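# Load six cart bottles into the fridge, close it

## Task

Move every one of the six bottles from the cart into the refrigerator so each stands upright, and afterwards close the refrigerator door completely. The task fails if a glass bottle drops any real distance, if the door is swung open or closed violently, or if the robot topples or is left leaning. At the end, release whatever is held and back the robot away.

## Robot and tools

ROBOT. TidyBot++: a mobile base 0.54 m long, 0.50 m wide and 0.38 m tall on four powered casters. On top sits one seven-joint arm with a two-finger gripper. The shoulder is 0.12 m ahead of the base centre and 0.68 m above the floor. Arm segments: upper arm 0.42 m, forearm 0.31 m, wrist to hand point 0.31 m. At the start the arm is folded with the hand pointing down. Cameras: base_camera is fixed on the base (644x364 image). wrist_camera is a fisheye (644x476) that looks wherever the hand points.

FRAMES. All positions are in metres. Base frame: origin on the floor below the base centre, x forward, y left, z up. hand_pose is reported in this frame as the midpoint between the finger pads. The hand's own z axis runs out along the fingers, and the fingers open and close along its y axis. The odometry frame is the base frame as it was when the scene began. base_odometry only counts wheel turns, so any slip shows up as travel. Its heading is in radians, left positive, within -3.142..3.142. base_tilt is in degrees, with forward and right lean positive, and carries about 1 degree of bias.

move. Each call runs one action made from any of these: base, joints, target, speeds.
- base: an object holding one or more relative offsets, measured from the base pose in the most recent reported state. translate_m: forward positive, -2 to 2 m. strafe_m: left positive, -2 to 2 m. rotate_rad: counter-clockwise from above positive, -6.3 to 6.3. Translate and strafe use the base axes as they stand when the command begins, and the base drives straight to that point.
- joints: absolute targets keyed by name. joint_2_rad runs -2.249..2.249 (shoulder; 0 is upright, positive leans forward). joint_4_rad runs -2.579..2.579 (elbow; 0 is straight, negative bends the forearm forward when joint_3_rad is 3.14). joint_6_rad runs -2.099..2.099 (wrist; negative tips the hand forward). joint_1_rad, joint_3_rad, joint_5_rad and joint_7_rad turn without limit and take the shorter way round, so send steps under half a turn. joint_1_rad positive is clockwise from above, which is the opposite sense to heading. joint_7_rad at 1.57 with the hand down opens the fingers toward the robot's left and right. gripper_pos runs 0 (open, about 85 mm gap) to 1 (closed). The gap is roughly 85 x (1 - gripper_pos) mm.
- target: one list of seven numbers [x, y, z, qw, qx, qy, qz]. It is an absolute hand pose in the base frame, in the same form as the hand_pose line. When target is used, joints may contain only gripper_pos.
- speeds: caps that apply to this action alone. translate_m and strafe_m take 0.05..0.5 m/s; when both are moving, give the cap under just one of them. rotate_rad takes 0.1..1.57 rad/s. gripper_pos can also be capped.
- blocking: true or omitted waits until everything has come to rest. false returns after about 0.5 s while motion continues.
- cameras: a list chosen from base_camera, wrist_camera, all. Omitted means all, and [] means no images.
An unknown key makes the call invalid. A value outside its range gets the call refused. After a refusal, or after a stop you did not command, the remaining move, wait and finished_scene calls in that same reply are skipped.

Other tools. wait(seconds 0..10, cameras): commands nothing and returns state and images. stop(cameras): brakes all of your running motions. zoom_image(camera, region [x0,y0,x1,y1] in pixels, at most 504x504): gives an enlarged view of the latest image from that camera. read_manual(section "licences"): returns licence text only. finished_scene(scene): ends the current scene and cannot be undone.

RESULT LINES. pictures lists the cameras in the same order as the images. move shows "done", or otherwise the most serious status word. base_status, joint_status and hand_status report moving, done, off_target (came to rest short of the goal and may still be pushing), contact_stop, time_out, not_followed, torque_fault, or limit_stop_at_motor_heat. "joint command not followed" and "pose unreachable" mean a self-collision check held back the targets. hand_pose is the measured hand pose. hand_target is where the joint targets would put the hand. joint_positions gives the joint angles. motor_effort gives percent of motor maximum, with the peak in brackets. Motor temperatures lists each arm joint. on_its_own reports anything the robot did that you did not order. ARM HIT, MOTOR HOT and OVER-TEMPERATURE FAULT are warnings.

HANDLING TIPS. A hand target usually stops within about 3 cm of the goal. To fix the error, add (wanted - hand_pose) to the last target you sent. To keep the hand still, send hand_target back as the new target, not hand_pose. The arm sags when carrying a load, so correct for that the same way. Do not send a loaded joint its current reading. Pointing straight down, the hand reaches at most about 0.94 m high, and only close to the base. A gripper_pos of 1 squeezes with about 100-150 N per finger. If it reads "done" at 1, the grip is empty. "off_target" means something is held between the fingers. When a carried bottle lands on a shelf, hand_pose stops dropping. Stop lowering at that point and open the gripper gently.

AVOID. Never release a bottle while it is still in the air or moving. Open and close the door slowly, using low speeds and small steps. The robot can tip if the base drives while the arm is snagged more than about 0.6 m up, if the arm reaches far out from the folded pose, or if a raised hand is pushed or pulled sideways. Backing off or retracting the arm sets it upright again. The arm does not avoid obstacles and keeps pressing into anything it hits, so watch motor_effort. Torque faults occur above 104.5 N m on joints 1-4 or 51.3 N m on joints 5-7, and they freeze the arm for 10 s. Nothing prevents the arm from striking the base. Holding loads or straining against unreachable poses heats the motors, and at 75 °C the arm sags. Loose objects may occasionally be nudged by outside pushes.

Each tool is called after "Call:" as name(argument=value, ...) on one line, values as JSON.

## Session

Call:
move()

Scene clock: 0.00 s.
Motor temperatures (°C): [30 28 24 28 30 38 36]
base_odometry: x=+0.000 y=+0.000 heading=+0.000
base_tilt: forward=-0.1 right=-0.4
base_status: not commanded
joint_positions: joint_1_rad=+0.046 joint_2_rad=-0.374 joint_3_rad=+3.158 joint_4_rad=-2.510 joint_5_rad=+0.000 joint_6_rad=-0.853 joint_7_rad=+1.621 gripper_pos=+0.000
joint_status: not commanded
motor_effort: joint_1_rad=+0 joint_2_rad=-1 joint_3_rad=+0 joint_4_rad=+15 joint_5_rad=+0 joint_6_rad=+1 joint_7_rad=+1
hand_pose: x=+0.2779 y=-0.0077 z=+0.5974 quat_wxyz=(+0.001, +0.997, -0.006, +0.076) (m; base frame)
hand_target: x=+0.2777 y=-0.0077 z=+0.5971 quat_wxyz=(+0.001, +0.997, -0.006, +0.076) (m; base frame)
hand_status: not commanded
pictures: base_camera, wrist_camera

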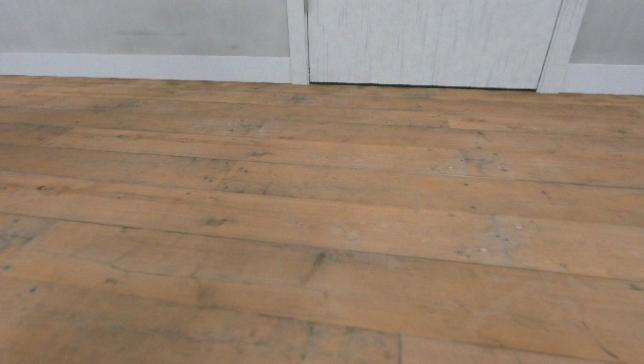

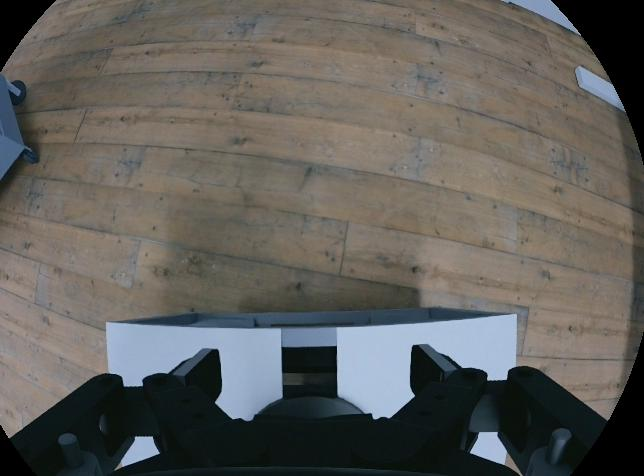

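Call:
move(joints={"joint_1_rad":0,"joint_2_rad":-0.5,"joint_3_rad":3.14,"joint_4_rad":-1.6,"joint_5_rad":0,"joint_6_rad":-0.7,"joint_7_rad":1.57}, cameras=["wrist_camera"])

Call:
move(base={"rotate_rad":1.0})

Call:
move(base={"rotate_rad":-2.0})

Scene clock: 2.53 s.
Motor temperatures (°C): [30 28 24 28 30 38 36]
move: done
base_odometry: x=+0.000 y=+0.000 heading=+0.000
base_tilt: forward=-0.1 right=-0.4
base_status: not commanded
joint_positions: joint_1_rad=+0.017 joint_2_rad=-0.491 joint_3_rad=+3.158 joint_4_rad=-1.617 joint_5_rad=+0.000 joint_6_rad=-0.755 joint_7_rad=+1.621 gripper_pos=+0.000
joint_status: all done
motor_effort: joint_1_rad=+0(1) joint_2_rad=-4(7) joint_3_rad=+1(2) joint_4_rad=+21(22) joint_5_rad=+0(1) joint_6_rad=+8(8) joint_7_rad=+1(2)
hand_pose: x=+0.5009 y=-0.0136 z=+1.0933 quat_wxyz=(+0.021, +0.808, +0.005, +0.589) (m; base frame)
hand_target: x=+0.5006 y=+0.0022 z=+1.1229 quat_wxyz=(+0.000, +0.783, +0.000, +0.622) (m; base frame)
hand_status: not commanded
pictures: wrist_camera

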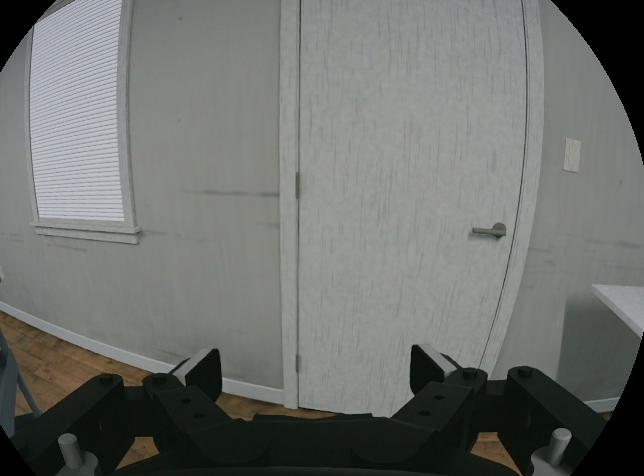

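Scene clock: 4.47 s.
Motor temperatures (°C): [30 28 24 28 30 38 36]
move: done
base_odometry: x=+0.000 y=+0.000 heading=+0.999
base_tilt: forward=-0.1 right=-0.4
base_status: done
joint_positions: joint_1_rad=+0.010 joint_2_rad=-0.491 joint_3_rad=+3.150 joint_4_rad=-1.617 joint_5_rad=+0.000 joint_6_rad=-0.754 joint_7_rad=+1.621 gripper_pos=+0.000
joint_status: not commanded
motor_effort: joint_1_rad=+0(1) joint_2_rad=-4(5) joint_3_rad=+1(2) joint_4_rad=+21(22) joint_5_rad=+0(1) joint_6_rad=+8(8) joint_7_rad=+1(1)
hand_pose: x=+0.5011 y=-0.0070 z=+1.0937 quat_wxyz=(+0.018, +0.807, +0.012, +0.590) (m; base frame)
hand_target: x=+0.5006 y=+0.0022 z=+1.1229 quat_wxyz=(+0.000, +0.783, +0.000, +0.622) (m; base frame)
hand_status: not commanded
pictures: base_camera, wrist_camera

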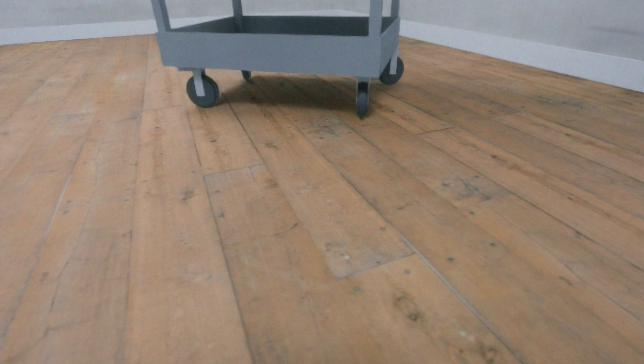

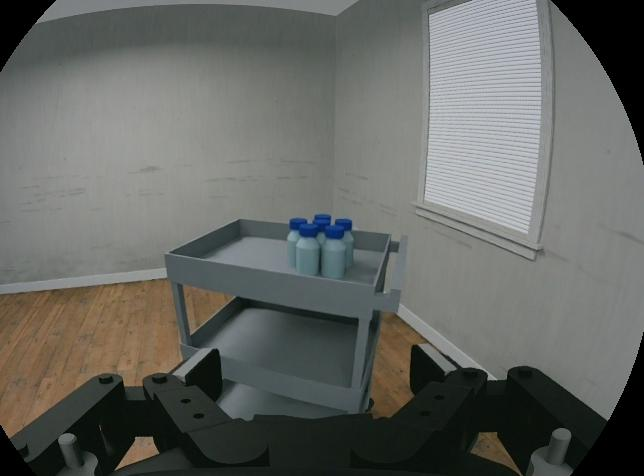

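Scene clock: 7.17 s.
Motor temperatures (°C): [30 28 24 28 30 38 36]
move: done
base_odometry: x=+0.000 y=+0.000 heading=-1.000
base_tilt: forward=-0.1 right=-0.4
base_status: done
joint_positions: joint_1_rad=+0.007 joint_2_rad=-0.491 joint_3_rad=+3.147 joint_4_rad=-1.617 joint_5_rad=+0.000 joint_6_rad=-0.753 joint_7_rad=+1.621 gripper_pos=+0.000
joint_status: not commanded
motor_effort: joint_1_rad=+0(1) joint_2_rad=-3(5) joint_3_rad=+1(2) joint_4_rad=+21(21) joint_5_rad=+0(1) joint_6_rad=+8(8) joint_7_rad=+1(1)
hand_pose: x=+0.5011 y=-0.0040 z=+1.0939 quat_wxyz=(+0.017, +0.807, +0.015, +0.590) (m; base frame)
hand_target: x=+0.5006 y=+0.0022 z=+1.1229 quat_wxyz=(+0.000, +0.783, +0.000, +0.622) (m; base frame)
hand_status: not commanded
pictures: base_camera, wrist_camera

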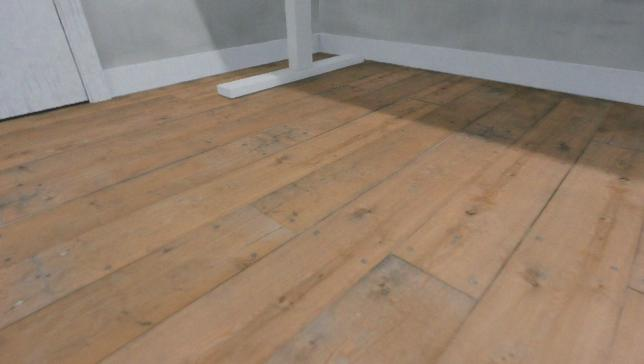

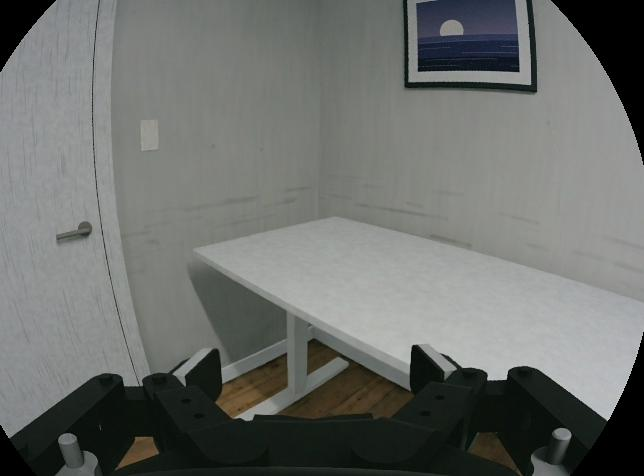

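Call:
move(base={"rotate_rad":-1.2})

Call:
move(base={"rotate_rad":-1.2})

Scene clock: 9.37 s.
Motor temperatures (°C): [30 28 24 28 30 38 36]
move: done
base_odometry: x=+0.000 y=+0.000 heading=-2.199
base_tilt: forward=-0.1 right=-0.5
base_status: done
joint_positions: joint_1_rad=+0.007 joint_2_rad=-0.491 joint_3_rad=+3.147 joint_4_rad=-1.617 joint_5_rad=+0.000 joint_6_rad=-0.753 joint_7_rad=+1.621 gripper_pos=+0.000
joint_status: not commanded
motor_effort: joint_1_rad=+0(1) joint_2_rad=-3(5) joint_3_rad=+1(2) joint_4_rad=+21(21) joint_5_rad=+0(1) joint_6_rad=+8(8) joint_7_rad=+1(1)
hand_pose: x=+0.5011 y=-0.0039 z=+1.0940 quat_wxyz=(+0.017, +0.807, +0.015, +0.590) (m; base frame)
hand_target: x=+0.5006 y=+0.0022 z=+1.1229 quat_wxyz=(+0.000, +0.783, +0.000, +0.622) (m; base frame)
hand_status: not commanded
pictures: base_camera, wrist_camera

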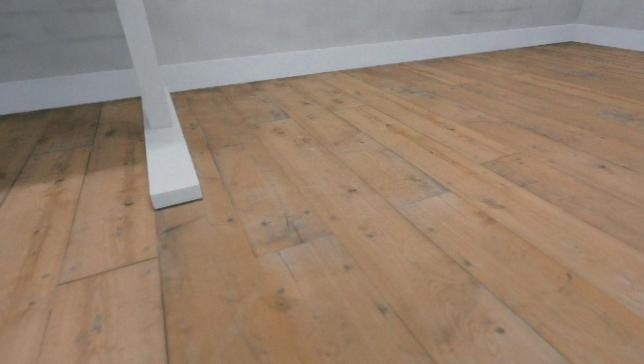

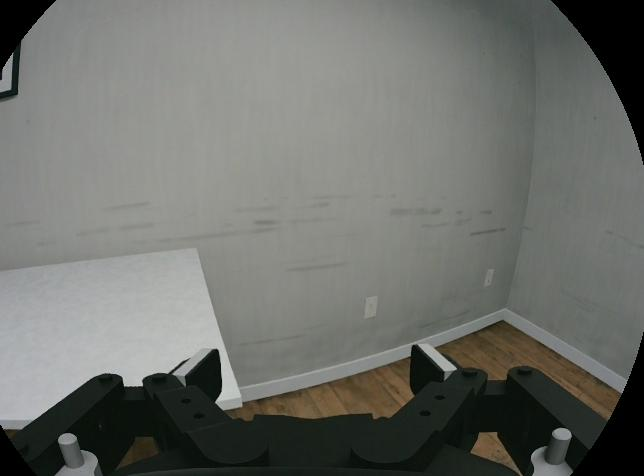

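Scene clock: 11.40 s.
Motor temperatures (°C): [30 28 24 28 30 38 36]
move: done
base_odometry: x=+0.000 y=+0.000 heading=+2.885
base_tilt: forward=-0.1 right=-0.4
base_status: done
joint_positions: joint_1_rad=+0.007 joint_2_rad=-0.491 joint_3_rad=+3.146 joint_4_rad=-1.617 joint_5_rad=+0.000 joint_6_rad=-0.753 joint_7_rad=+1.621 gripper_pos=+0.000
joint_status: not commanded
motor_effort: joint_1_rad=+0(1) joint_2_rad=-2(5) joint_3_rad=+1(3) joint_4_rad=+21(21) joint_5_rad=+0(1) joint_6_rad=+8(8) joint_7_rad=+1(1)
hand_pose: x=+0.5011 y=-0.0038 z=+1.0940 quat_wxyz=(+0.017, +0.807, +0.015, +0.590) (m; base frame)
hand_target: x=+0.5006 y=+0.0022 z=+1.1229 quat_wxyz=(+0.000, +0.783, +0.000, +0.622) (m; base frame)
hand_status: not commanded
pictures: base_camera, wrist_camera

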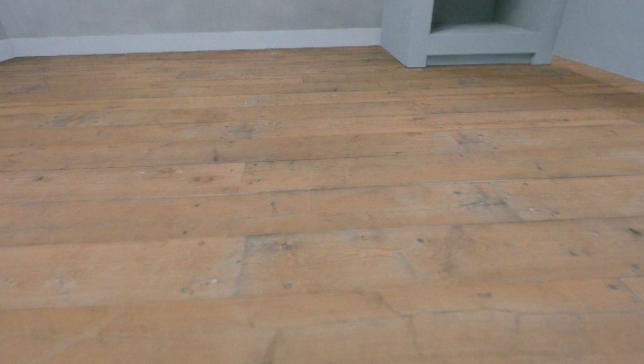

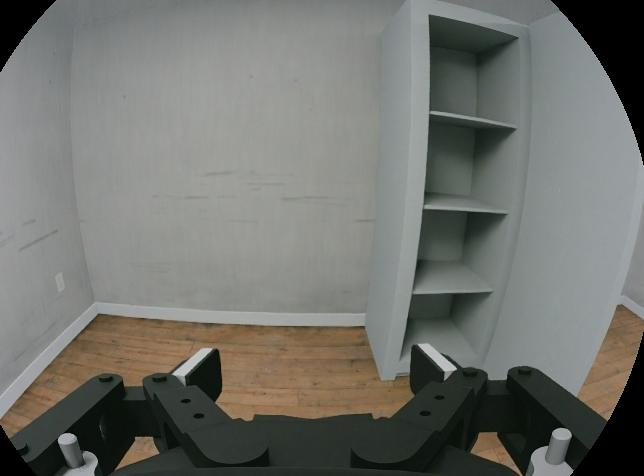

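Call:
move(base={"rotate_rad":-0.45}, joints={"joint_6_rad":-0.4})

Call:
move(base={"rotate_rad":-0.55})

Scene clock: 13.17 s.
Motor temperatures (°C): [30 28 24 28 30 38 36]
move: done
base_odometry: x=+0.000 y=+0.000 heading=+2.435
base_tilt: forward=-0.1 right=-0.4
base_status: done
joint_positions: joint_1_rad=+0.007 joint_2_rad=-0.493 joint_3_rad=+3.146 joint_4_rad=-1.606 joint_5_rad=+0.000 joint_6_rad=-0.446 joint_7_rad=+1.621 gripper_pos=+0.000
joint_status: all done
motor_effort: joint_1_rad=+0(1) joint_2_rad=-2(5) joint_3_rad=+1(3) joint_4_rad=+21(24) joint_5_rad=+0(1) joint_6_rad=+8(10) joint_7_rad=+1(1)
hand_pose: x=+0.5133 y=-0.0041 z=+1.1951 quat_wxyz=(+0.021, +0.703, +0.013, +0.711) (m; base frame)
hand_target: x=+0.5079 y=+0.0023 z=+1.2157 quat_wxyz=(-0.001, +0.682, +0.000, +0.732) (m; base frame)
hand_status: not commanded
pictures: base_camera, wrist_camera

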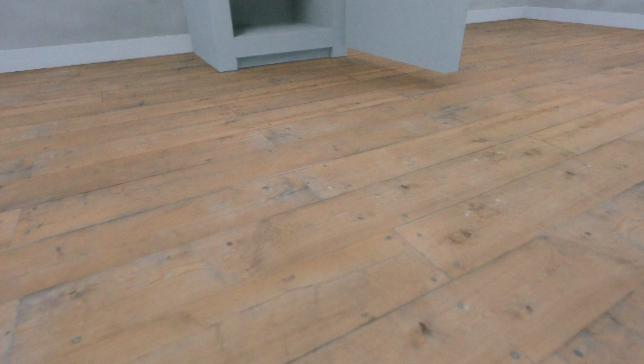

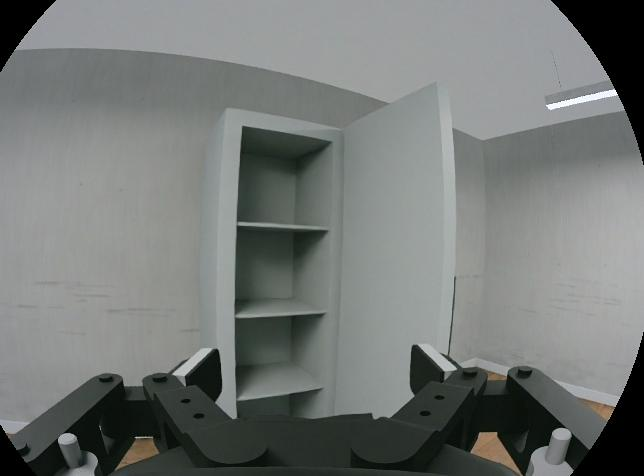

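Scene clock: 14.63 s.
Motor temperatures (°C): [30 28 24 28 30 38 36]
move: done
base_odometry: x=+0.000 y=+0.000 heading=+1.886
base_tilt: forward=-0.1 right=-0.5
base_status: done
joint_positions: joint_1_rad=+0.007 joint_2_rad=-0.493 joint_3_rad=+3.146 joint_4_rad=-1.606 joint_5_rad=+0.000 joint_6_rad=-0.446 joint_7_rad=+1.621 gripper_pos=+0.000
joint_status: not commanded
motor_effort: joint_1_rad=+0(1) joint_2_rad=-4(5) joint_3_rad=+1(3) joint_4_rad=+21(21) joint_5_rad=+0(1) joint_6_rad=+8(9) joint_7_rad=+1(1)
hand_pose: x=+0.5133 y=-0.0040 z=+1.1951 quat_wxyz=(+0.021, +0.703, +0.013, +0.711) (m; base frame)
hand_target: x=+0.5079 y=+0.0023 z=+1.2157 quat_wxyz=(-0.001, +0.682, +0.000, +0.732) (m; base frame)
hand_status: not commanded
pictures: base_camera, wrist_camera

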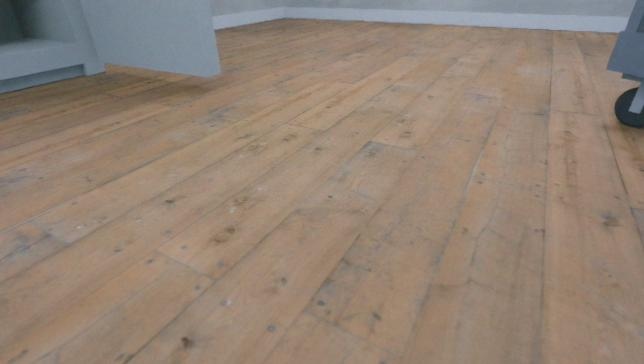

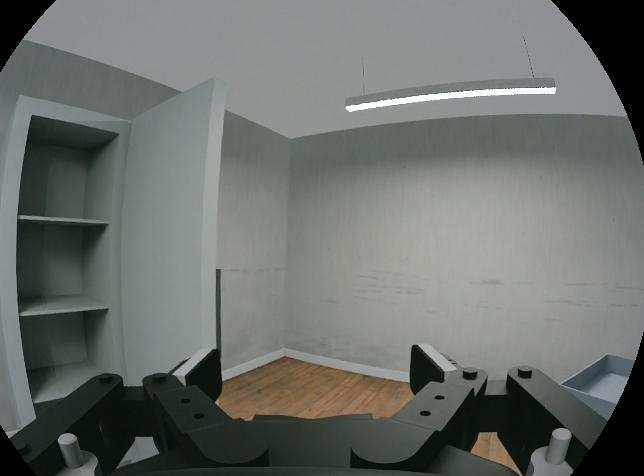

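Call:
move(base={"rotate_rad":-0.74}, joints={"joint_6_rad":-0.7})

Call:
zoom_image(camera="wrist_camera", region=[180, 160, 460, 340])

Scene clock: 19.77 s.
Motor temperatures (°C): [30 28 24 28 30 38 36]
move: done
base_odometry: x=+0.000 y=+0.000 heading=+1.147
base_tilt: forward=-0.1 right=-0.5
base_status: done
joint_positions: joint_1_rad=+0.007 joint_2_rad=-0.493 joint_3_rad=+3.146 joint_4_rad=-1.604 joint_5_rad=+0.000 joint_6_rad=-0.689 joint_7_rad=+1.621 gripper_pos=+0.000
joint_status: all done
motor_effort: joint_1_rad=+0(1) joint_2_rad=-4(5) joint_3_rad=+1(3) joint_4_rad=+21(23) joint_5_rad=+0(1) joint_6_rad=+8(10) joint_7_rad=+1(1)
hand_pose: x=+0.5047 y=-0.0036 z=+1.1210 quat_wxyz=(+0.018, +0.783, +0.015, +0.621) (m; base frame)
hand_target: x=+0.5006 y=+0.0022 z=+1.1229 quat_wxyz=(+0.000, +0.783, +0.000, +0.622) (m; base frame)
hand_status: not commanded
pictures: base_camera, wrist_camera

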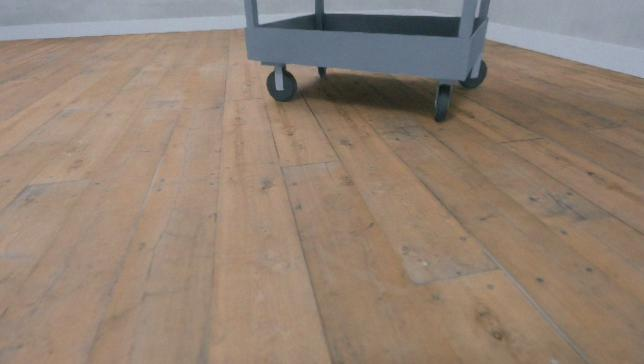

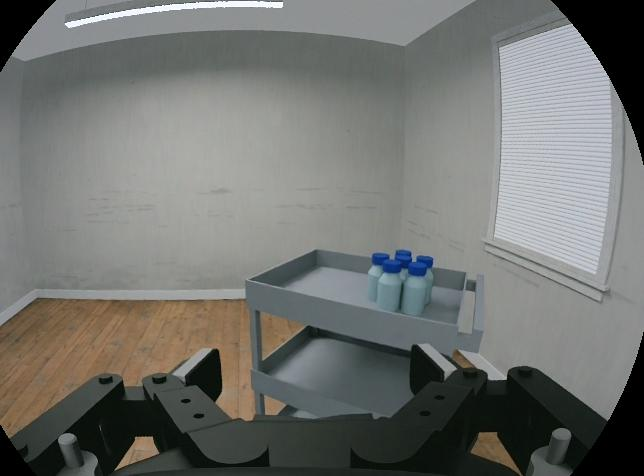

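Scaled by 1.800.

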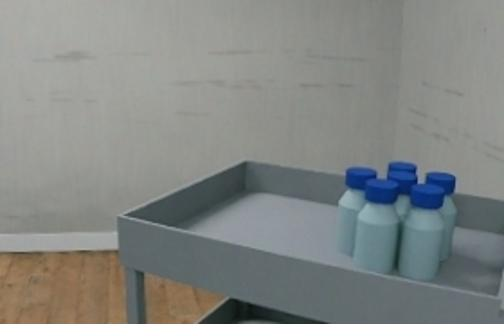

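Call:
move(base={"rotate_rad":-0.367}, joints={"joint_2_rad":-0.5,"joint_4_rad":-1.48,"joint_6_rad":-0.87,"joint_7_rad":1.52,"gripper_pos":0.28}, cameras=["wrist_camera"])

Call:
move(base={"strafe_m":0.2}, cameras=["wrist_camera"])

Call:
zoom_image(camera="wrist_camera", region=[180, 160, 460, 340])

Scene clock: 22.80 s.
Motor temperatures (°C): [30 28 24 28 30 38 36]
move: done
base_odometry: x=+0.000 y=+0.000 heading=+0.780
base_tilt: forward=-0.1 right=-0.5
base_status: done
joint_positions: joint_1_rad=+0.007 joint_2_rad=-0.494 joint_3_rad=+3.146 joint_4_rad=-1.496 joint_5_rad=+0.000 joint_6_rad=-0.830 joint_7_rad=+1.581 gripper_pos=+0.280
joint_status: all done
motor_effort: joint_1_rad=+0(1) joint_2_rad=-2(4) joint_3_rad=+1(3) joint_4_rad=+20(23) joint_5_rad=+0(1) joint_6_rad=+8(9) joint_7_rad=+1(2)
hand_pose: x=+0.4851 y=-0.0034 z=+1.1413 quat_wxyz=(+0.005, +0.793, -0.001, +0.609) (m; base frame)
hand_target: x=+0.4776 y=+0.0022 z=+1.1404 quat_wxyz=(-0.015, +0.798, -0.019, +0.602) (m; base frame)
hand_status: not commanded
pictures: wrist_camera

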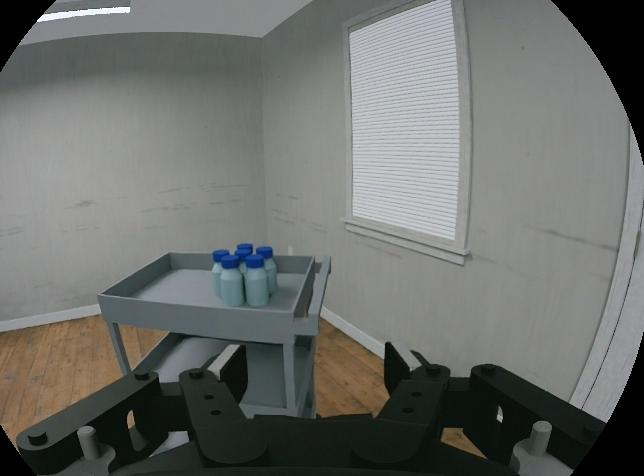

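Scene clock: 24.23 s.
Motor temperatures (°C): [30 28 24 28 30 38 36]
move: done
base_odometry: x=-0.141 y=+0.142 heading=+0.780
base_tilt: forward=-0.1 right=-0.5
base_status: done
joint_positions: joint_1_rad=+0.007 joint_2_rad=-0.494 joint_3_rad=+3.140 joint_4_rad=-1.496 joint_5_rad=+0.000 joint_6_rad=-0.831 joint_7_rad=+1.581 gripper_pos=+0.280
joint_status: not commanded
motor_effort: joint_1_rad=+0(1) joint_2_rad=-3(3) joint_3_rad=+1(5) joint_4_rad=+20(20) joint_5_rad=+0(1) joint_6_rad=+8(8) joint_7_rad=+1(1)
hand_pose: x=+0.4850 y=+0.0001 z=+1.1409 quat_wxyz=(+0.005, +0.793, +0.002, +0.609) (m; base frame)
hand_target: x=+0.4776 y=+0.0022 z=+1.1404 quat_wxyz=(-0.015, +0.798, -0.019, +0.602) (m; base frame)
hand_status: not commanded
pictures: wrist_camera

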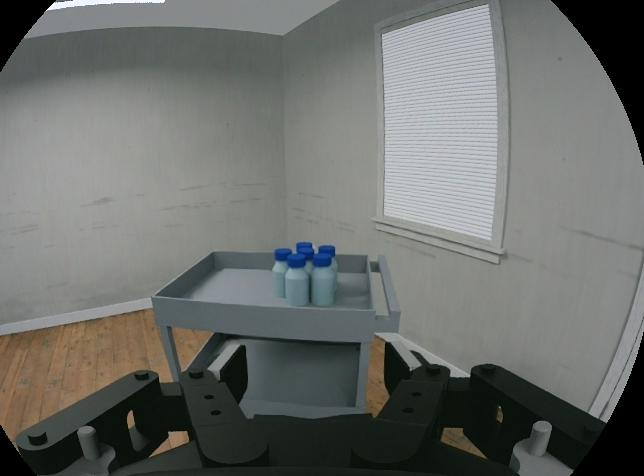

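Scaled by 1.800.

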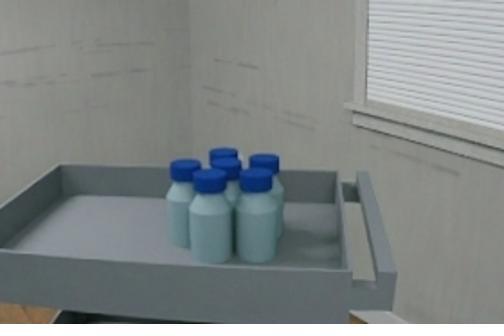

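Call:
move(joints={"joint_1_rad":0,"joint_2_rad":0.285,"joint_4_rad":-1.32,"joint_6_rad":-0.17}, cameras=["wrist_camera"])

Call:
move(base={"translate_m":0.14}, cameras=["wrist_camera"])

Scene clock: 27.83 s.
Motor temperatures (°C): [30 28 24 28 30 38 36]
move: done
base_odometry: x=-0.141 y=+0.142 heading=+0.780
base_tilt: forward=-0.1 right=-0.4
base_status: not commanded
joint_positions: joint_1_rad=+0.007 joint_2_rad=+0.300 joint_3_rad=+3.140 joint_4_rad=-1.340 joint_5_rad=+0.000 joint_6_rad=-0.227 joint_7_rad=+1.581 gripper_pos=+0.280
joint_status: all done
motor_effort: joint_1_rad=+0(1) joint_2_rad=-33(36) joint_3_rad=+0(1) joint_4_rad=+23(25) joint_5_rad=+0(0) joint_6_rad=+8(9) joint_7_rad=+1(1)
hand_pose: x=+0.8546 y=-0.0022 z=+0.9719 quat_wxyz=(+0.004, +0.803, +0.002, +0.596) (m; base frame)
hand_target: x=+0.8563 y=+0.0023 z=+1.0117 quat_wxyz=(-0.017, +0.775, -0.019, +0.631) (m; base frame)
hand_status: not commanded
pictures: wrist_camera

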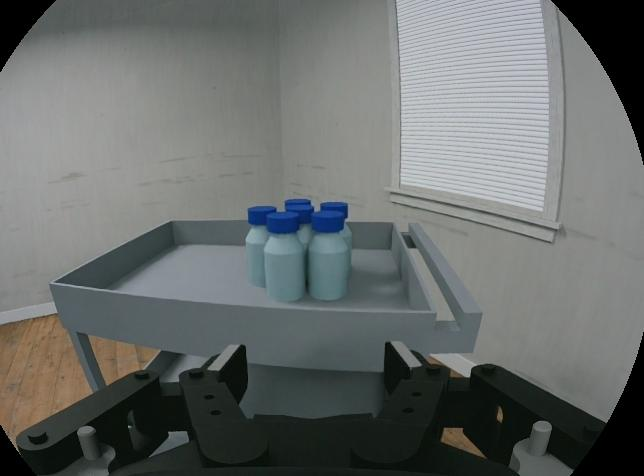

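Scene clock: 29.27 s.
Motor temperatures (°C): [30 28 24 28 30 38 36]
move: done
base_odometry: x=-0.041 y=+0.241 heading=+0.780
base_tilt: forward=-0.1 right=-0.5
base_status: done
joint_positions: joint_1_rad=+0.007 joint_2_rad=+0.303 joint_3_rad=+3.140 joint_4_rad=-1.335 joint_5_rad=+0.000 joint_6_rad=-0.221 joint_7_rad=+1.581 gripper_pos=+0.280
joint_status: not commanded
motor_effort: joint_1_rad=+0(2) joint_2_rad=-33(37) joint_3_rad=+0(1) joint_4_rad=+22(25) joint_5_rad=+0(0) joint_6_rad=+8(9) joint_7_rad=+1(1)
hand_pose: x=+0.8566 y=-0.0022 z=+0.9737 quat_wxyz=(+0.004, +0.801, +0.002, +0.598) (m; base frame)
hand_target: x=+0.8563 y=+0.0023 z=+1.0117 quat_wxyz=(-0.017, +0.775, -0.019, +0.631) (m; base frame)
hand_status: not commanded
pictures: wrist_camera

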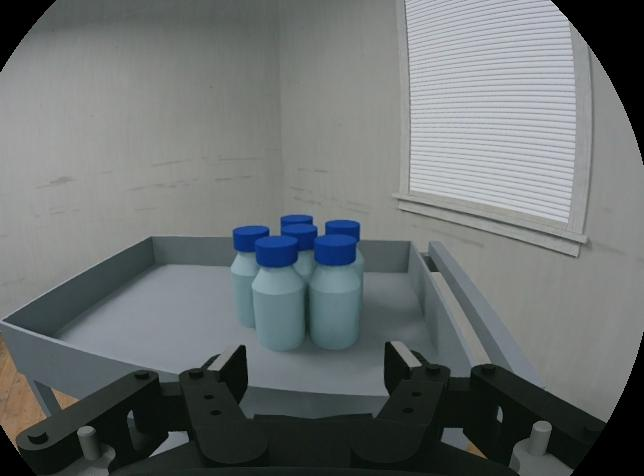

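Call:
move(base={"translate_m":0.16,"strafe_m":-0.024}, joints={"joint_2_rad":0.31}, cameras=["wrist_camera"])

Scene clock: 31.43 s.
Motor temperatures (°C): [30 28 24 28 30 38 36]
move: done
base_odometry: x=+0.089 y=+0.337 heading=+0.781
base_tilt: forward=+0.0 right=-0.5
base_status: done
joint_positions: joint_1_rad=+0.006 joint_2_rad=+0.327 joint_3_rad=+3.140 joint_4_rad=-1.333 joint_5_rad=+0.000 joint_6_rad=-0.219 joint_7_rad=+1.581 gripper_pos=+0.280
joint_status: all done
motor_effort: joint_1_rad=+0(2) joint_2_rad=-34(37) joint_3_rad=+1(2) joint_4_rad=+22(23) joint_5_rad=+0(0) joint_6_rad=+8(9) joint_7_rad=+1(1)
hand_pose: x=+0.8640 y=-0.0021 z=+0.9580 quat_wxyz=(+0.004, +0.807, +0.002, +0.590) (m; base frame)
hand_target: x=+0.8643 y=+0.0023 z=+0.9932 quat_wxyz=(-0.016, +0.783, -0.019, +0.621) (m; base frame)
hand_status: not commanded
pictures: wrist_camera

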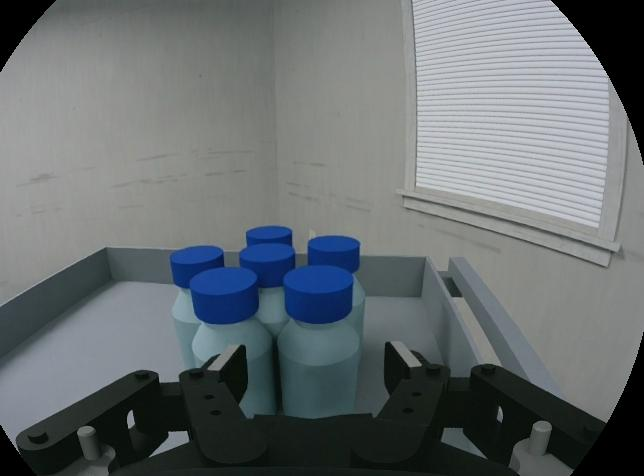

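Call:
move(base={"translate_m":0.098,"strafe_m":-0.003}, speeds={"translate_m":0.12}, cameras=["wrist_camera"])

Scene clock: 33.17 s.
Motor temperatures (°C): [30 28 24 28 30 38 36]
move: done
base_odometry: x=+0.161 y=+0.403 heading=+0.780
base_tilt: forward=-0.1 right=-0.4
base_status: done
joint_positions: joint_1_rad=+0.006 joint_2_rad=+0.326 joint_3_rad=+3.140 joint_4_rad=-1.332 joint_5_rad=+0.000 joint_6_rad=-0.218 joint_7_rad=+1.581 gripper_pos=+0.280
joint_status: not commanded
motor_effort: joint_1_rad=+0(3) joint_2_rad=-35(36) joint_3_rad=+0(2) joint_4_rad=+23(23) joint_5_rad=+0(0) joint_6_rad=+8(8) joint_7_rad=+1(1)
hand_pose: x=+0.8638 y=-0.0020 z=+0.9592 quat_wxyz=(+0.004, +0.807, +0.002, +0.591) (m; base frame)
hand_target: x=+0.8643 y=+0.0023 z=+0.9932 quat_wxyz=(-0.016, +0.783, -0.019, +0.621) (m; base frame)
hand_status: not commanded
pictures: wrist_camera

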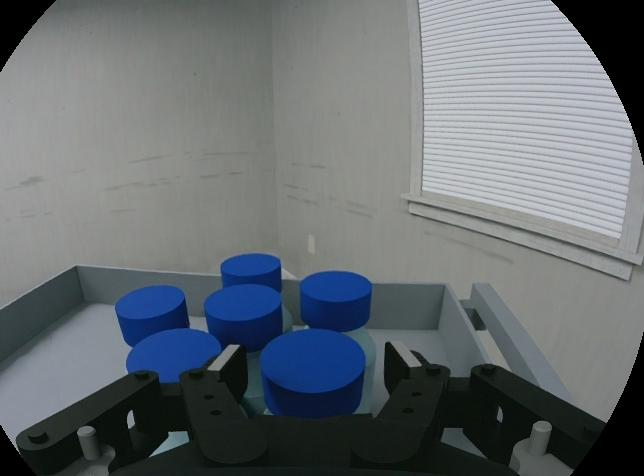

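Call:
move(base={"translate_m":0.02,"strafe_m":0.002}, speeds={"translate_m":0.1}, cameras=["wrist_camera"])

Scene clock: 34.27 s.
Motor temperatures (°C): [30 28 24 28 30 38 36]
move: done
base_odometry: x=+0.175 y=+0.419 heading=+0.780
base_tilt: forward=+0.0 right=-0.4
base_status: done
joint_positions: joint_1_rad=+0.006 joint_2_rad=+0.329 joint_3_rad=+3.140 joint_4_rad=-1.331 joint_5_rad=+0.000 joint_6_rad=-0.217 joint_7_rad=+1.581 gripper_pos=+0.280
joint_status: not commanded
motor_effort: joint_1_rad=+0(2) joint_2_rad=-34(36) joint_3_rad=+1(1) joint_4_rad=+22(23) joint_5_rad=+0(0) joint_6_rad=+8(8) joint_7_rad=+1(1)
hand_pose: x=+0.8648 y=-0.0020 z=+0.9585 quat_wxyz=(+0.004, +0.807, +0.002, +0.591) (m; base frame)
hand_target: x=+0.8643 y=+0.0023 z=+0.9932 quat_wxyz=(-0.016, +0.783, -0.019, +0.621) (m; base frame)
hand_status: not commanded
pictures: wrist_camera

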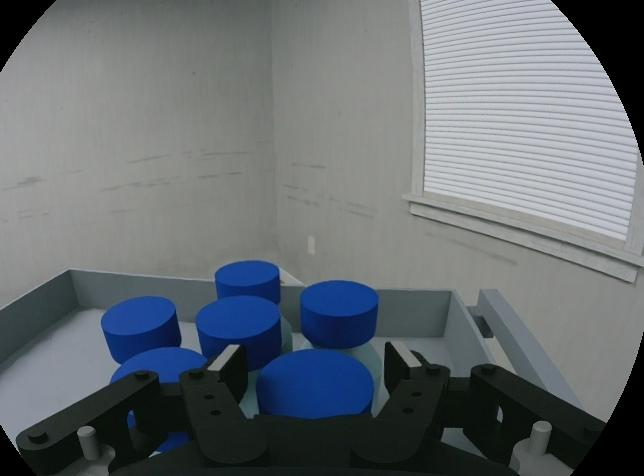

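Call:
move(joints={"gripper_pos":0.65}, cameras=["wrist_camera"])

Scene clock: 35.17 s.
Motor temperatures (°C): [30 28 24 28 30 38 36]
move: off_target
base_odometry: x=+0.175 y=+0.419 heading=+0.780
base_tilt: forward=+0.0 right=-0.4
base_status: not commanded
joint_positions: joint_1_rad=+0.006 joint_2_rad=+0.328 joint_3_rad=+3.140 joint_4_rad=-1.331 joint_5_rad=+0.000 joint_6_rad=-0.217 joint_7_rad=+1.581 gripper_pos=+0.467
joint_status: gripper_pos off_target (ended at +0.467, target +0.650)
motor_effort: joint_1_rad=+0(1) joint_2_rad=-35(35) joint_3_rad=+0(1) joint_4_rad=+23(24) joint_5_rad=+0(0) joint_6_rad=+9(9) joint_7_rad=+1(1)
hand_pose: x=+0.8647 y=-0.0020 z=+0.9592 quat_wxyz=(+0.004, +0.806, +0.002, +0.592) (m; base frame)
hand_target: x=+0.8643 y=+0.0023 z=+0.9932 quat_wxyz=(-0.016, +0.783, -0.019, +0.621) (m; base frame)
hand_status: not commanded
pictures: wrist_camera

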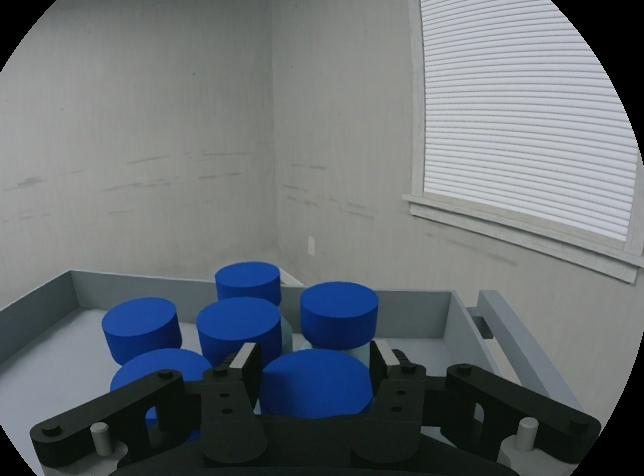

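Call:
move(joints={"gripper_pos":0.75,"joint_2_rad":0.08,"joint_6_rad":-0.4}, cameras=["wrist_camera"])

Scene clock: 37.27 s.
Motor temperatures (°C): [30 28 24 28 30 38 36]
move: off_target
base_odometry: x=+0.174 y=+0.419 heading=+0.780
base_tilt: forward=-0.1 right=-0.4
base_status: not commanded
joint_positions: joint_1_rad=+0.006 joint_2_rad=+0.117 joint_3_rad=+3.140 joint_4_rad=-1.333 joint_5_rad=+0.000 joint_6_rad=-0.392 joint_7_rad=+1.581 gripper_pos=+0.467
joint_status: gripper_pos off_target (ended at +0.467, target +0.750); the others done
motor_effort: joint_1_rad=+0(0) joint_2_rad=-31(43) joint_3_rad=+0(1) joint_4_rad=+28(30) joint_5_rad=+0(1) joint_6_rad=+12(13) joint_7_rad=+1(1)
hand_pose: x=+0.7800 y=-0.0014 z=+1.0546 quat_wxyz=(+0.004, +0.796, +0.002, +0.605) (m; base frame)
hand_target: x=+0.7655 y=+0.0023 z=+1.0839 quat_wxyz=(-0.016, +0.783, -0.019, +0.621) (m; base frame)
hand_status: not commanded
pictures: wrist_camera

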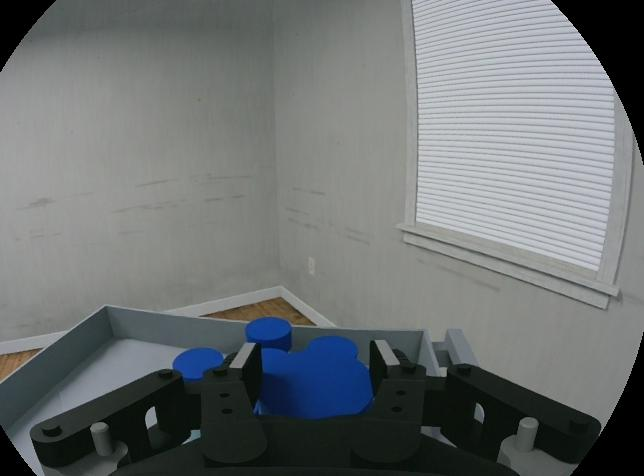

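Call:
move(joints={"joint_1_rad":0,"joint_2_rad":-0.5,"joint_4_rad":-1.48,"joint_6_rad":-0.85}, base={"translate_m":-0.45}, speeds={"translate_m":0.4}, cameras=["wrist_camera"])

Call:
move(base={"rotate_rad":2.187}, speeds={"rotate_rad":1.2})

Scene clock: 41.37 s.
Motor temperatures (°C): [30 28 24 28 30 38 36]
move: done
base_odometry: x=-0.146 y=+0.102 heading=+0.780
base_tilt: forward=-0.1 right=-0.4
base_status: done
joint_positions: joint_1_rad=+0.005 joint_2_rad=-0.489 joint_3_rad=+3.140 joint_4_rad=-1.477 joint_5_rad=+0.000 joint_6_rad=-0.841 joint_7_rad=+1.580 gripper_pos=+0.467
joint_status: all done
motor_effort: joint_1_rad=+0(4) joint_2_rad=-5(38) joint_3_rad=+1(3) joint_4_rad=+24(29) joint_5_rad=+0(1) joint_6_rad=+12(13) joint_7_rad=+1(1)
hand_pose: x=+0.4846 y=+0.0006 z=+1.1470 quat_wxyz=(+0.004, +0.792, +0.003, +0.610) (m; base frame)
hand_target: x=+0.4792 y=+0.0022 z=+1.1464 quat_wxyz=(-0.016, +0.792, -0.019, +0.610) (m; base frame)
hand_status: not commanded
pictures: wrist_camera

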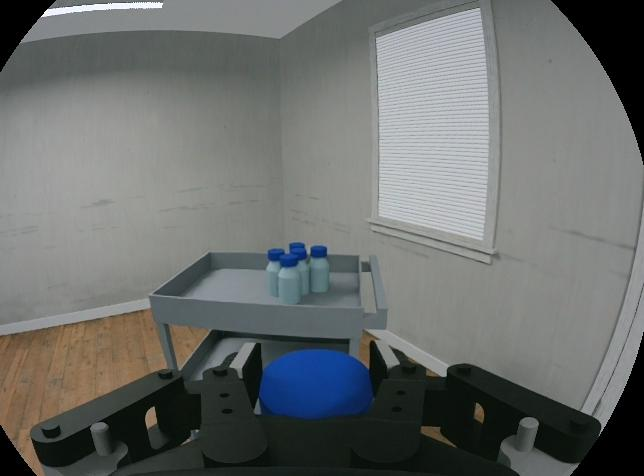

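Scene clock: 44.23 s.
Motor temperatures (°C): [30 28 24 28 30 38 36]
move: done
base_odometry: x=-0.146 y=+0.102 heading=+2.966
base_tilt: forward=-0.1 right=-0.4
base_status: done
joint_positions: joint_1_rad=+0.005 joint_2_rad=-0.487 joint_3_rad=+3.140 joint_4_rad=-1.477 joint_5_rad=+0.000 joint_6_rad=-0.842 joint_7_rad=+1.580 gripper_pos=+0.467
joint_status: not commanded
motor_effort: joint_1_rad=+0(2) joint_2_rad=-6(7) joint_3_rad=+1(3) joint_4_rad=+24(25) joint_5_rad=+0(1) joint_6_rad=+12(12) joint_7_rad=+1(1)
hand_pose: x=+0.4855 y=+0.0006 z=+1.1458 quat_wxyz=(+0.004, +0.793, +0.003, +0.609) (m; base frame)
hand_target: x=+0.4792 y=+0.0022 z=+1.1464 quat_wxyz=(-0.016, +0.792, -0.019, +0.610) (m; base frame)
hand_status: not commanded
pictures: base_camera, wrist_camera

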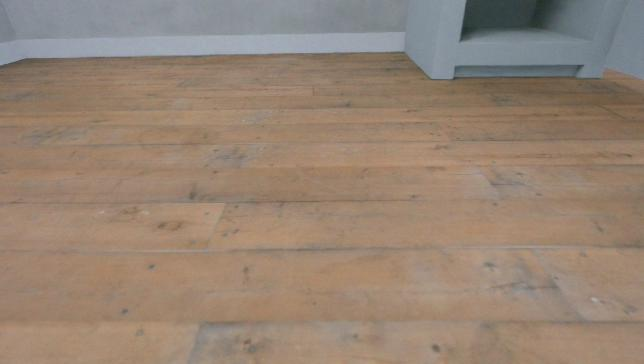

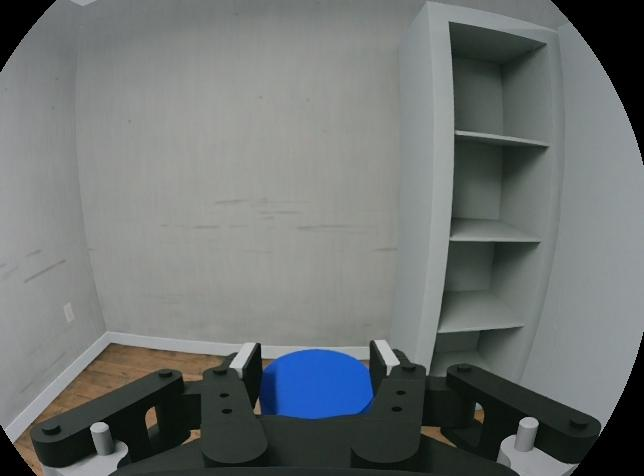

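Call:
move(base={"translate_m":0.55,"strafe_m":-0.745})

Scene clock: 47.77 s.
Motor temperatures (°C): [30 28 24 28 30 38 36]
move: done
base_odometry: x=-0.557 y=+0.932 heading=+2.966
base_tilt: forward=-0.1 right=-0.5
base_status: done
joint_positions: joint_1_rad=+0.005 joint_2_rad=-0.482 joint_3_rad=+3.139 joint_4_rad=-1.478 joint_5_rad=+0.000 joint_6_rad=-0.845 joint_7_rad=+1.580 gripper_pos=+0.467
joint_status: not commanded
motor_effort: joint_1_rad=+0(1) joint_2_rad=-5(8) joint_3_rad=+1(4) joint_4_rad=+24(25) joint_5_rad=+0(2) joint_6_rad=+11(12) joint_7_rad=+1(1)
hand_pose: x=+0.4877 y=+0.0008 z=+1.1426 quat_wxyz=(+0.004, +0.796, +0.003, +0.606) (m; base frame)
hand_target: x=+0.4792 y=+0.0022 z=+1.1464 quat_wxyz=(-0.016, +0.792, -0.019, +0.610) (m; base frame)
hand_status: not commanded
pictures: base_camera, wrist_camera

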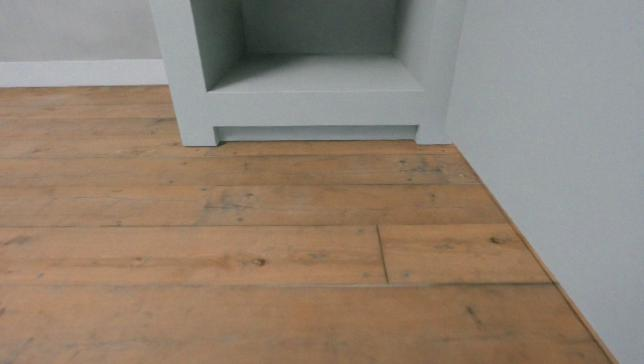

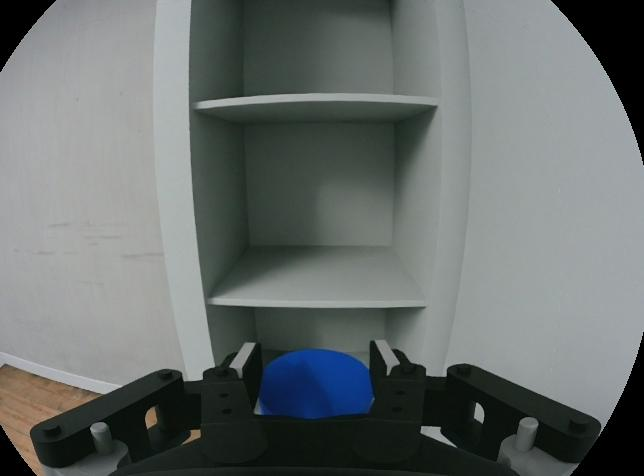

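Call:
move(joints={"joint_1_rad":-0.157,"joint_2_rad":0.394,"joint_4_rad":-0.57,"joint_6_rad":-0.76}, base={"strafe_m":0.02}, cameras=["wrist_camera"])

Scene clock: 52.07 s.
Motor temperatures (°C): [30 28 24 28 30 38 36]
move: off_target
base_odometry: x=-0.561 y=+0.912 heading=+2.966
base_tilt: forward=+0.0 right=-0.4
base_status: done
joint_positions: joint_1_rad=-0.142 joint_2_rad=+0.446 joint_3_rad=+3.138 joint_4_rad=-0.612 joint_5_rad=+0.000 joint_6_rad=-0.841 joint_7_rad=+1.579 gripper_pos=+0.467
joint_status: joint_2_rad off_target (ended at +0.446, target +0.394); joint_4_rad off_target (ended at -0.612, target -0.570); the others done
motor_effort: joint_1_rad=+0(2) joint_2_rad=-41(46) joint_3_rad=+0(4) joint_4_rad=+25(27) joint_5_rad=+0(2) joint_6_rad=+11(13) joint_7_rad=+1(1)
hand_pose: x=+0.8610 y=+0.1097 z=+1.1150 quat_wxyz=(-0.041, +0.811, +0.062, +0.580) (m; base frame)
hand_target: x=+0.8371 y=+0.1158 z=+1.2021 quat_wxyz=(-0.068, +0.758, +0.041, +0.647) (m; base frame)
hand_status: not commanded
pictures: wrist_camera

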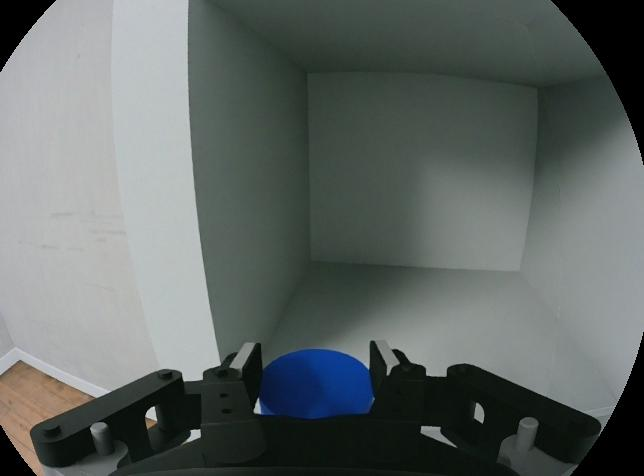

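Call:
move(base={"translate_m":0.48}, speeds={"translate_m":0.3})

Scene clock: 54.93 s.
Motor temperatures (°C): [30 28 24 28 30 38 36]
move: done
base_odometry: x=-1.034 y=+0.996 heading=+2.967
base_tilt: forward=+0.0 right=-0.5
base_status: done
joint_positions: joint_1_rad=-0.144 joint_2_rad=+0.446 joint_3_rad=+3.138 joint_4_rad=-0.610 joint_5_rad=+0.000 joint_6_rad=-0.838 joint_7_rad=+1.579 gripper_pos=+0.467
joint_status: not commanded
motor_effort: joint_1_rad=+0(2) joint_2_rad=-41(45) joint_3_rad=+0(1) joint_4_rad=+25(26) joint_5_rad=+0(1) joint_6_rad=+12(12) joint_7_rad=+1(1)
hand_pose: x=+0.8611 y=+0.1109 z=+1.1177 quat_wxyz=(-0.041, +0.809, +0.063, +0.583) (m; base frame)
hand_target: x=+0.8371 y=+0.1158 z=+1.2021 quat_wxyz=(-0.068, +0.758, +0.041, +0.647) (m; base frame)
hand_status: not commanded
pictures: base_camera, wrist_camera

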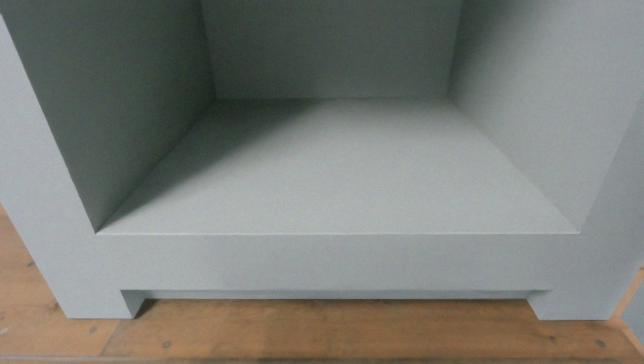

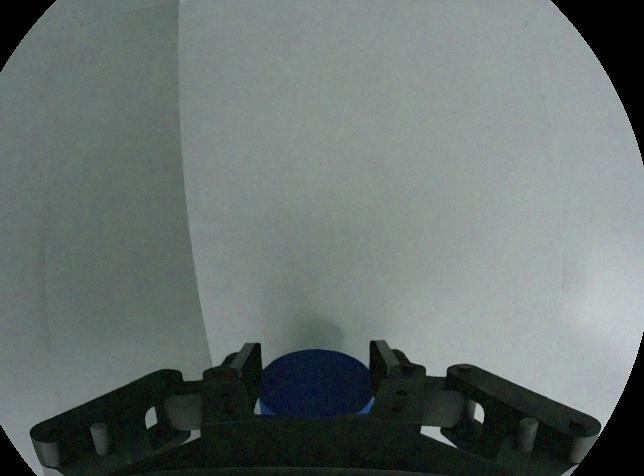

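Call:
move(joints={"joint_1_rad":-0.157,"joint_2_rad":0.347,"joint_4_rad":-0.776,"joint_6_rad":-0.602}, cameras=["wrist_camera"])

Call:
move(joints={"joint_1_rad":-0.157,"joint_2_rad":0.334,"joint_4_rad":-0.83,"joint_6_rad":-0.56}, cameras=[])

Scene clock: 56.67 s.
Motor temperatures (°C): [30 28 24 28 30 38 36]
move: off_target
base_odometry: x=-1.034 y=+0.996 heading=+2.967
base_tilt: forward=-0.1 right=-0.5
base_status: not commanded
joint_positions: joint_1_rad=-0.144 joint_2_rad=+0.409 joint_3_rad=+3.138 joint_4_rad=-0.772 joint_5_rad=+0.000 joint_6_rad=-0.688 joint_7_rad=+1.579 gripper_pos=+0.467
joint_status: joint_2_rad off_target (ended at +0.409, target +0.347); the others done
motor_effort: joint_1_rad=+0(1) joint_2_rad=-41(43) joint_3_rad=+0(0) joint_4_rad=+26(27) joint_5_rad=+0(1) joint_6_rad=+11(12) joint_7_rad=+1(1)
hand_pose: x=+0.8662 y=+0.1118 z=+1.0963 quat_wxyz=(-0.042, +0.802, +0.062, +0.593) (m; base frame)
hand_target: x=+0.8437 y=+0.1169 z=+1.1658 quat_wxyz=(-0.068, +0.758, +0.041, +0.647) (m; base frame)
hand_status: not commanded
pictures: wrist_camera

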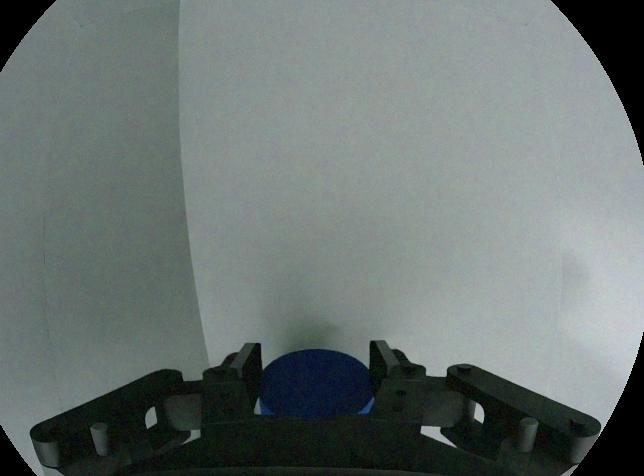

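Scene clock: 57.40 s.
Motor temperatures (°C): [30 28 24 28 30 38 36]
move: off_target
base_odometry: x=-1.034 y=+0.996 heading=+2.967
base_tilt: forward=+0.0 right=-0.5
base_status: not commanded
joint_positions: joint_1_rad=-0.144 joint_2_rad=+0.389 joint_3_rad=+3.138 joint_4_rad=-0.824 joint_5_rad=+0.000 joint_6_rad=-0.638 joint_7_rad=+1.579 gripper_pos=+0.467
joint_status: joint_2_rad off_target (ended at +0.389, target +0.334); the others done
motor_effort: joint_1_rad=+0(1) joint_2_rad=-41(42) joint_3_rad=+0(1) joint_4_rad=+26(27) joint_5_rad=+0(0) joint_6_rad=+11(12) joint_7_rad=+1(1)
hand_pose: x=+0.8638 y=+0.1115 z=+1.0957 quat_wxyz=(-0.043, +0.796, +0.062, +0.600) (m; base frame)
hand_target: x=+0.8439 y=+0.1170 z=+1.1562 quat_wxyz=(-0.068, +0.758, +0.041, +0.647) (m; base frame)
hand_status: not commanded
pictures: none
No camera images: "cameras" was empty.


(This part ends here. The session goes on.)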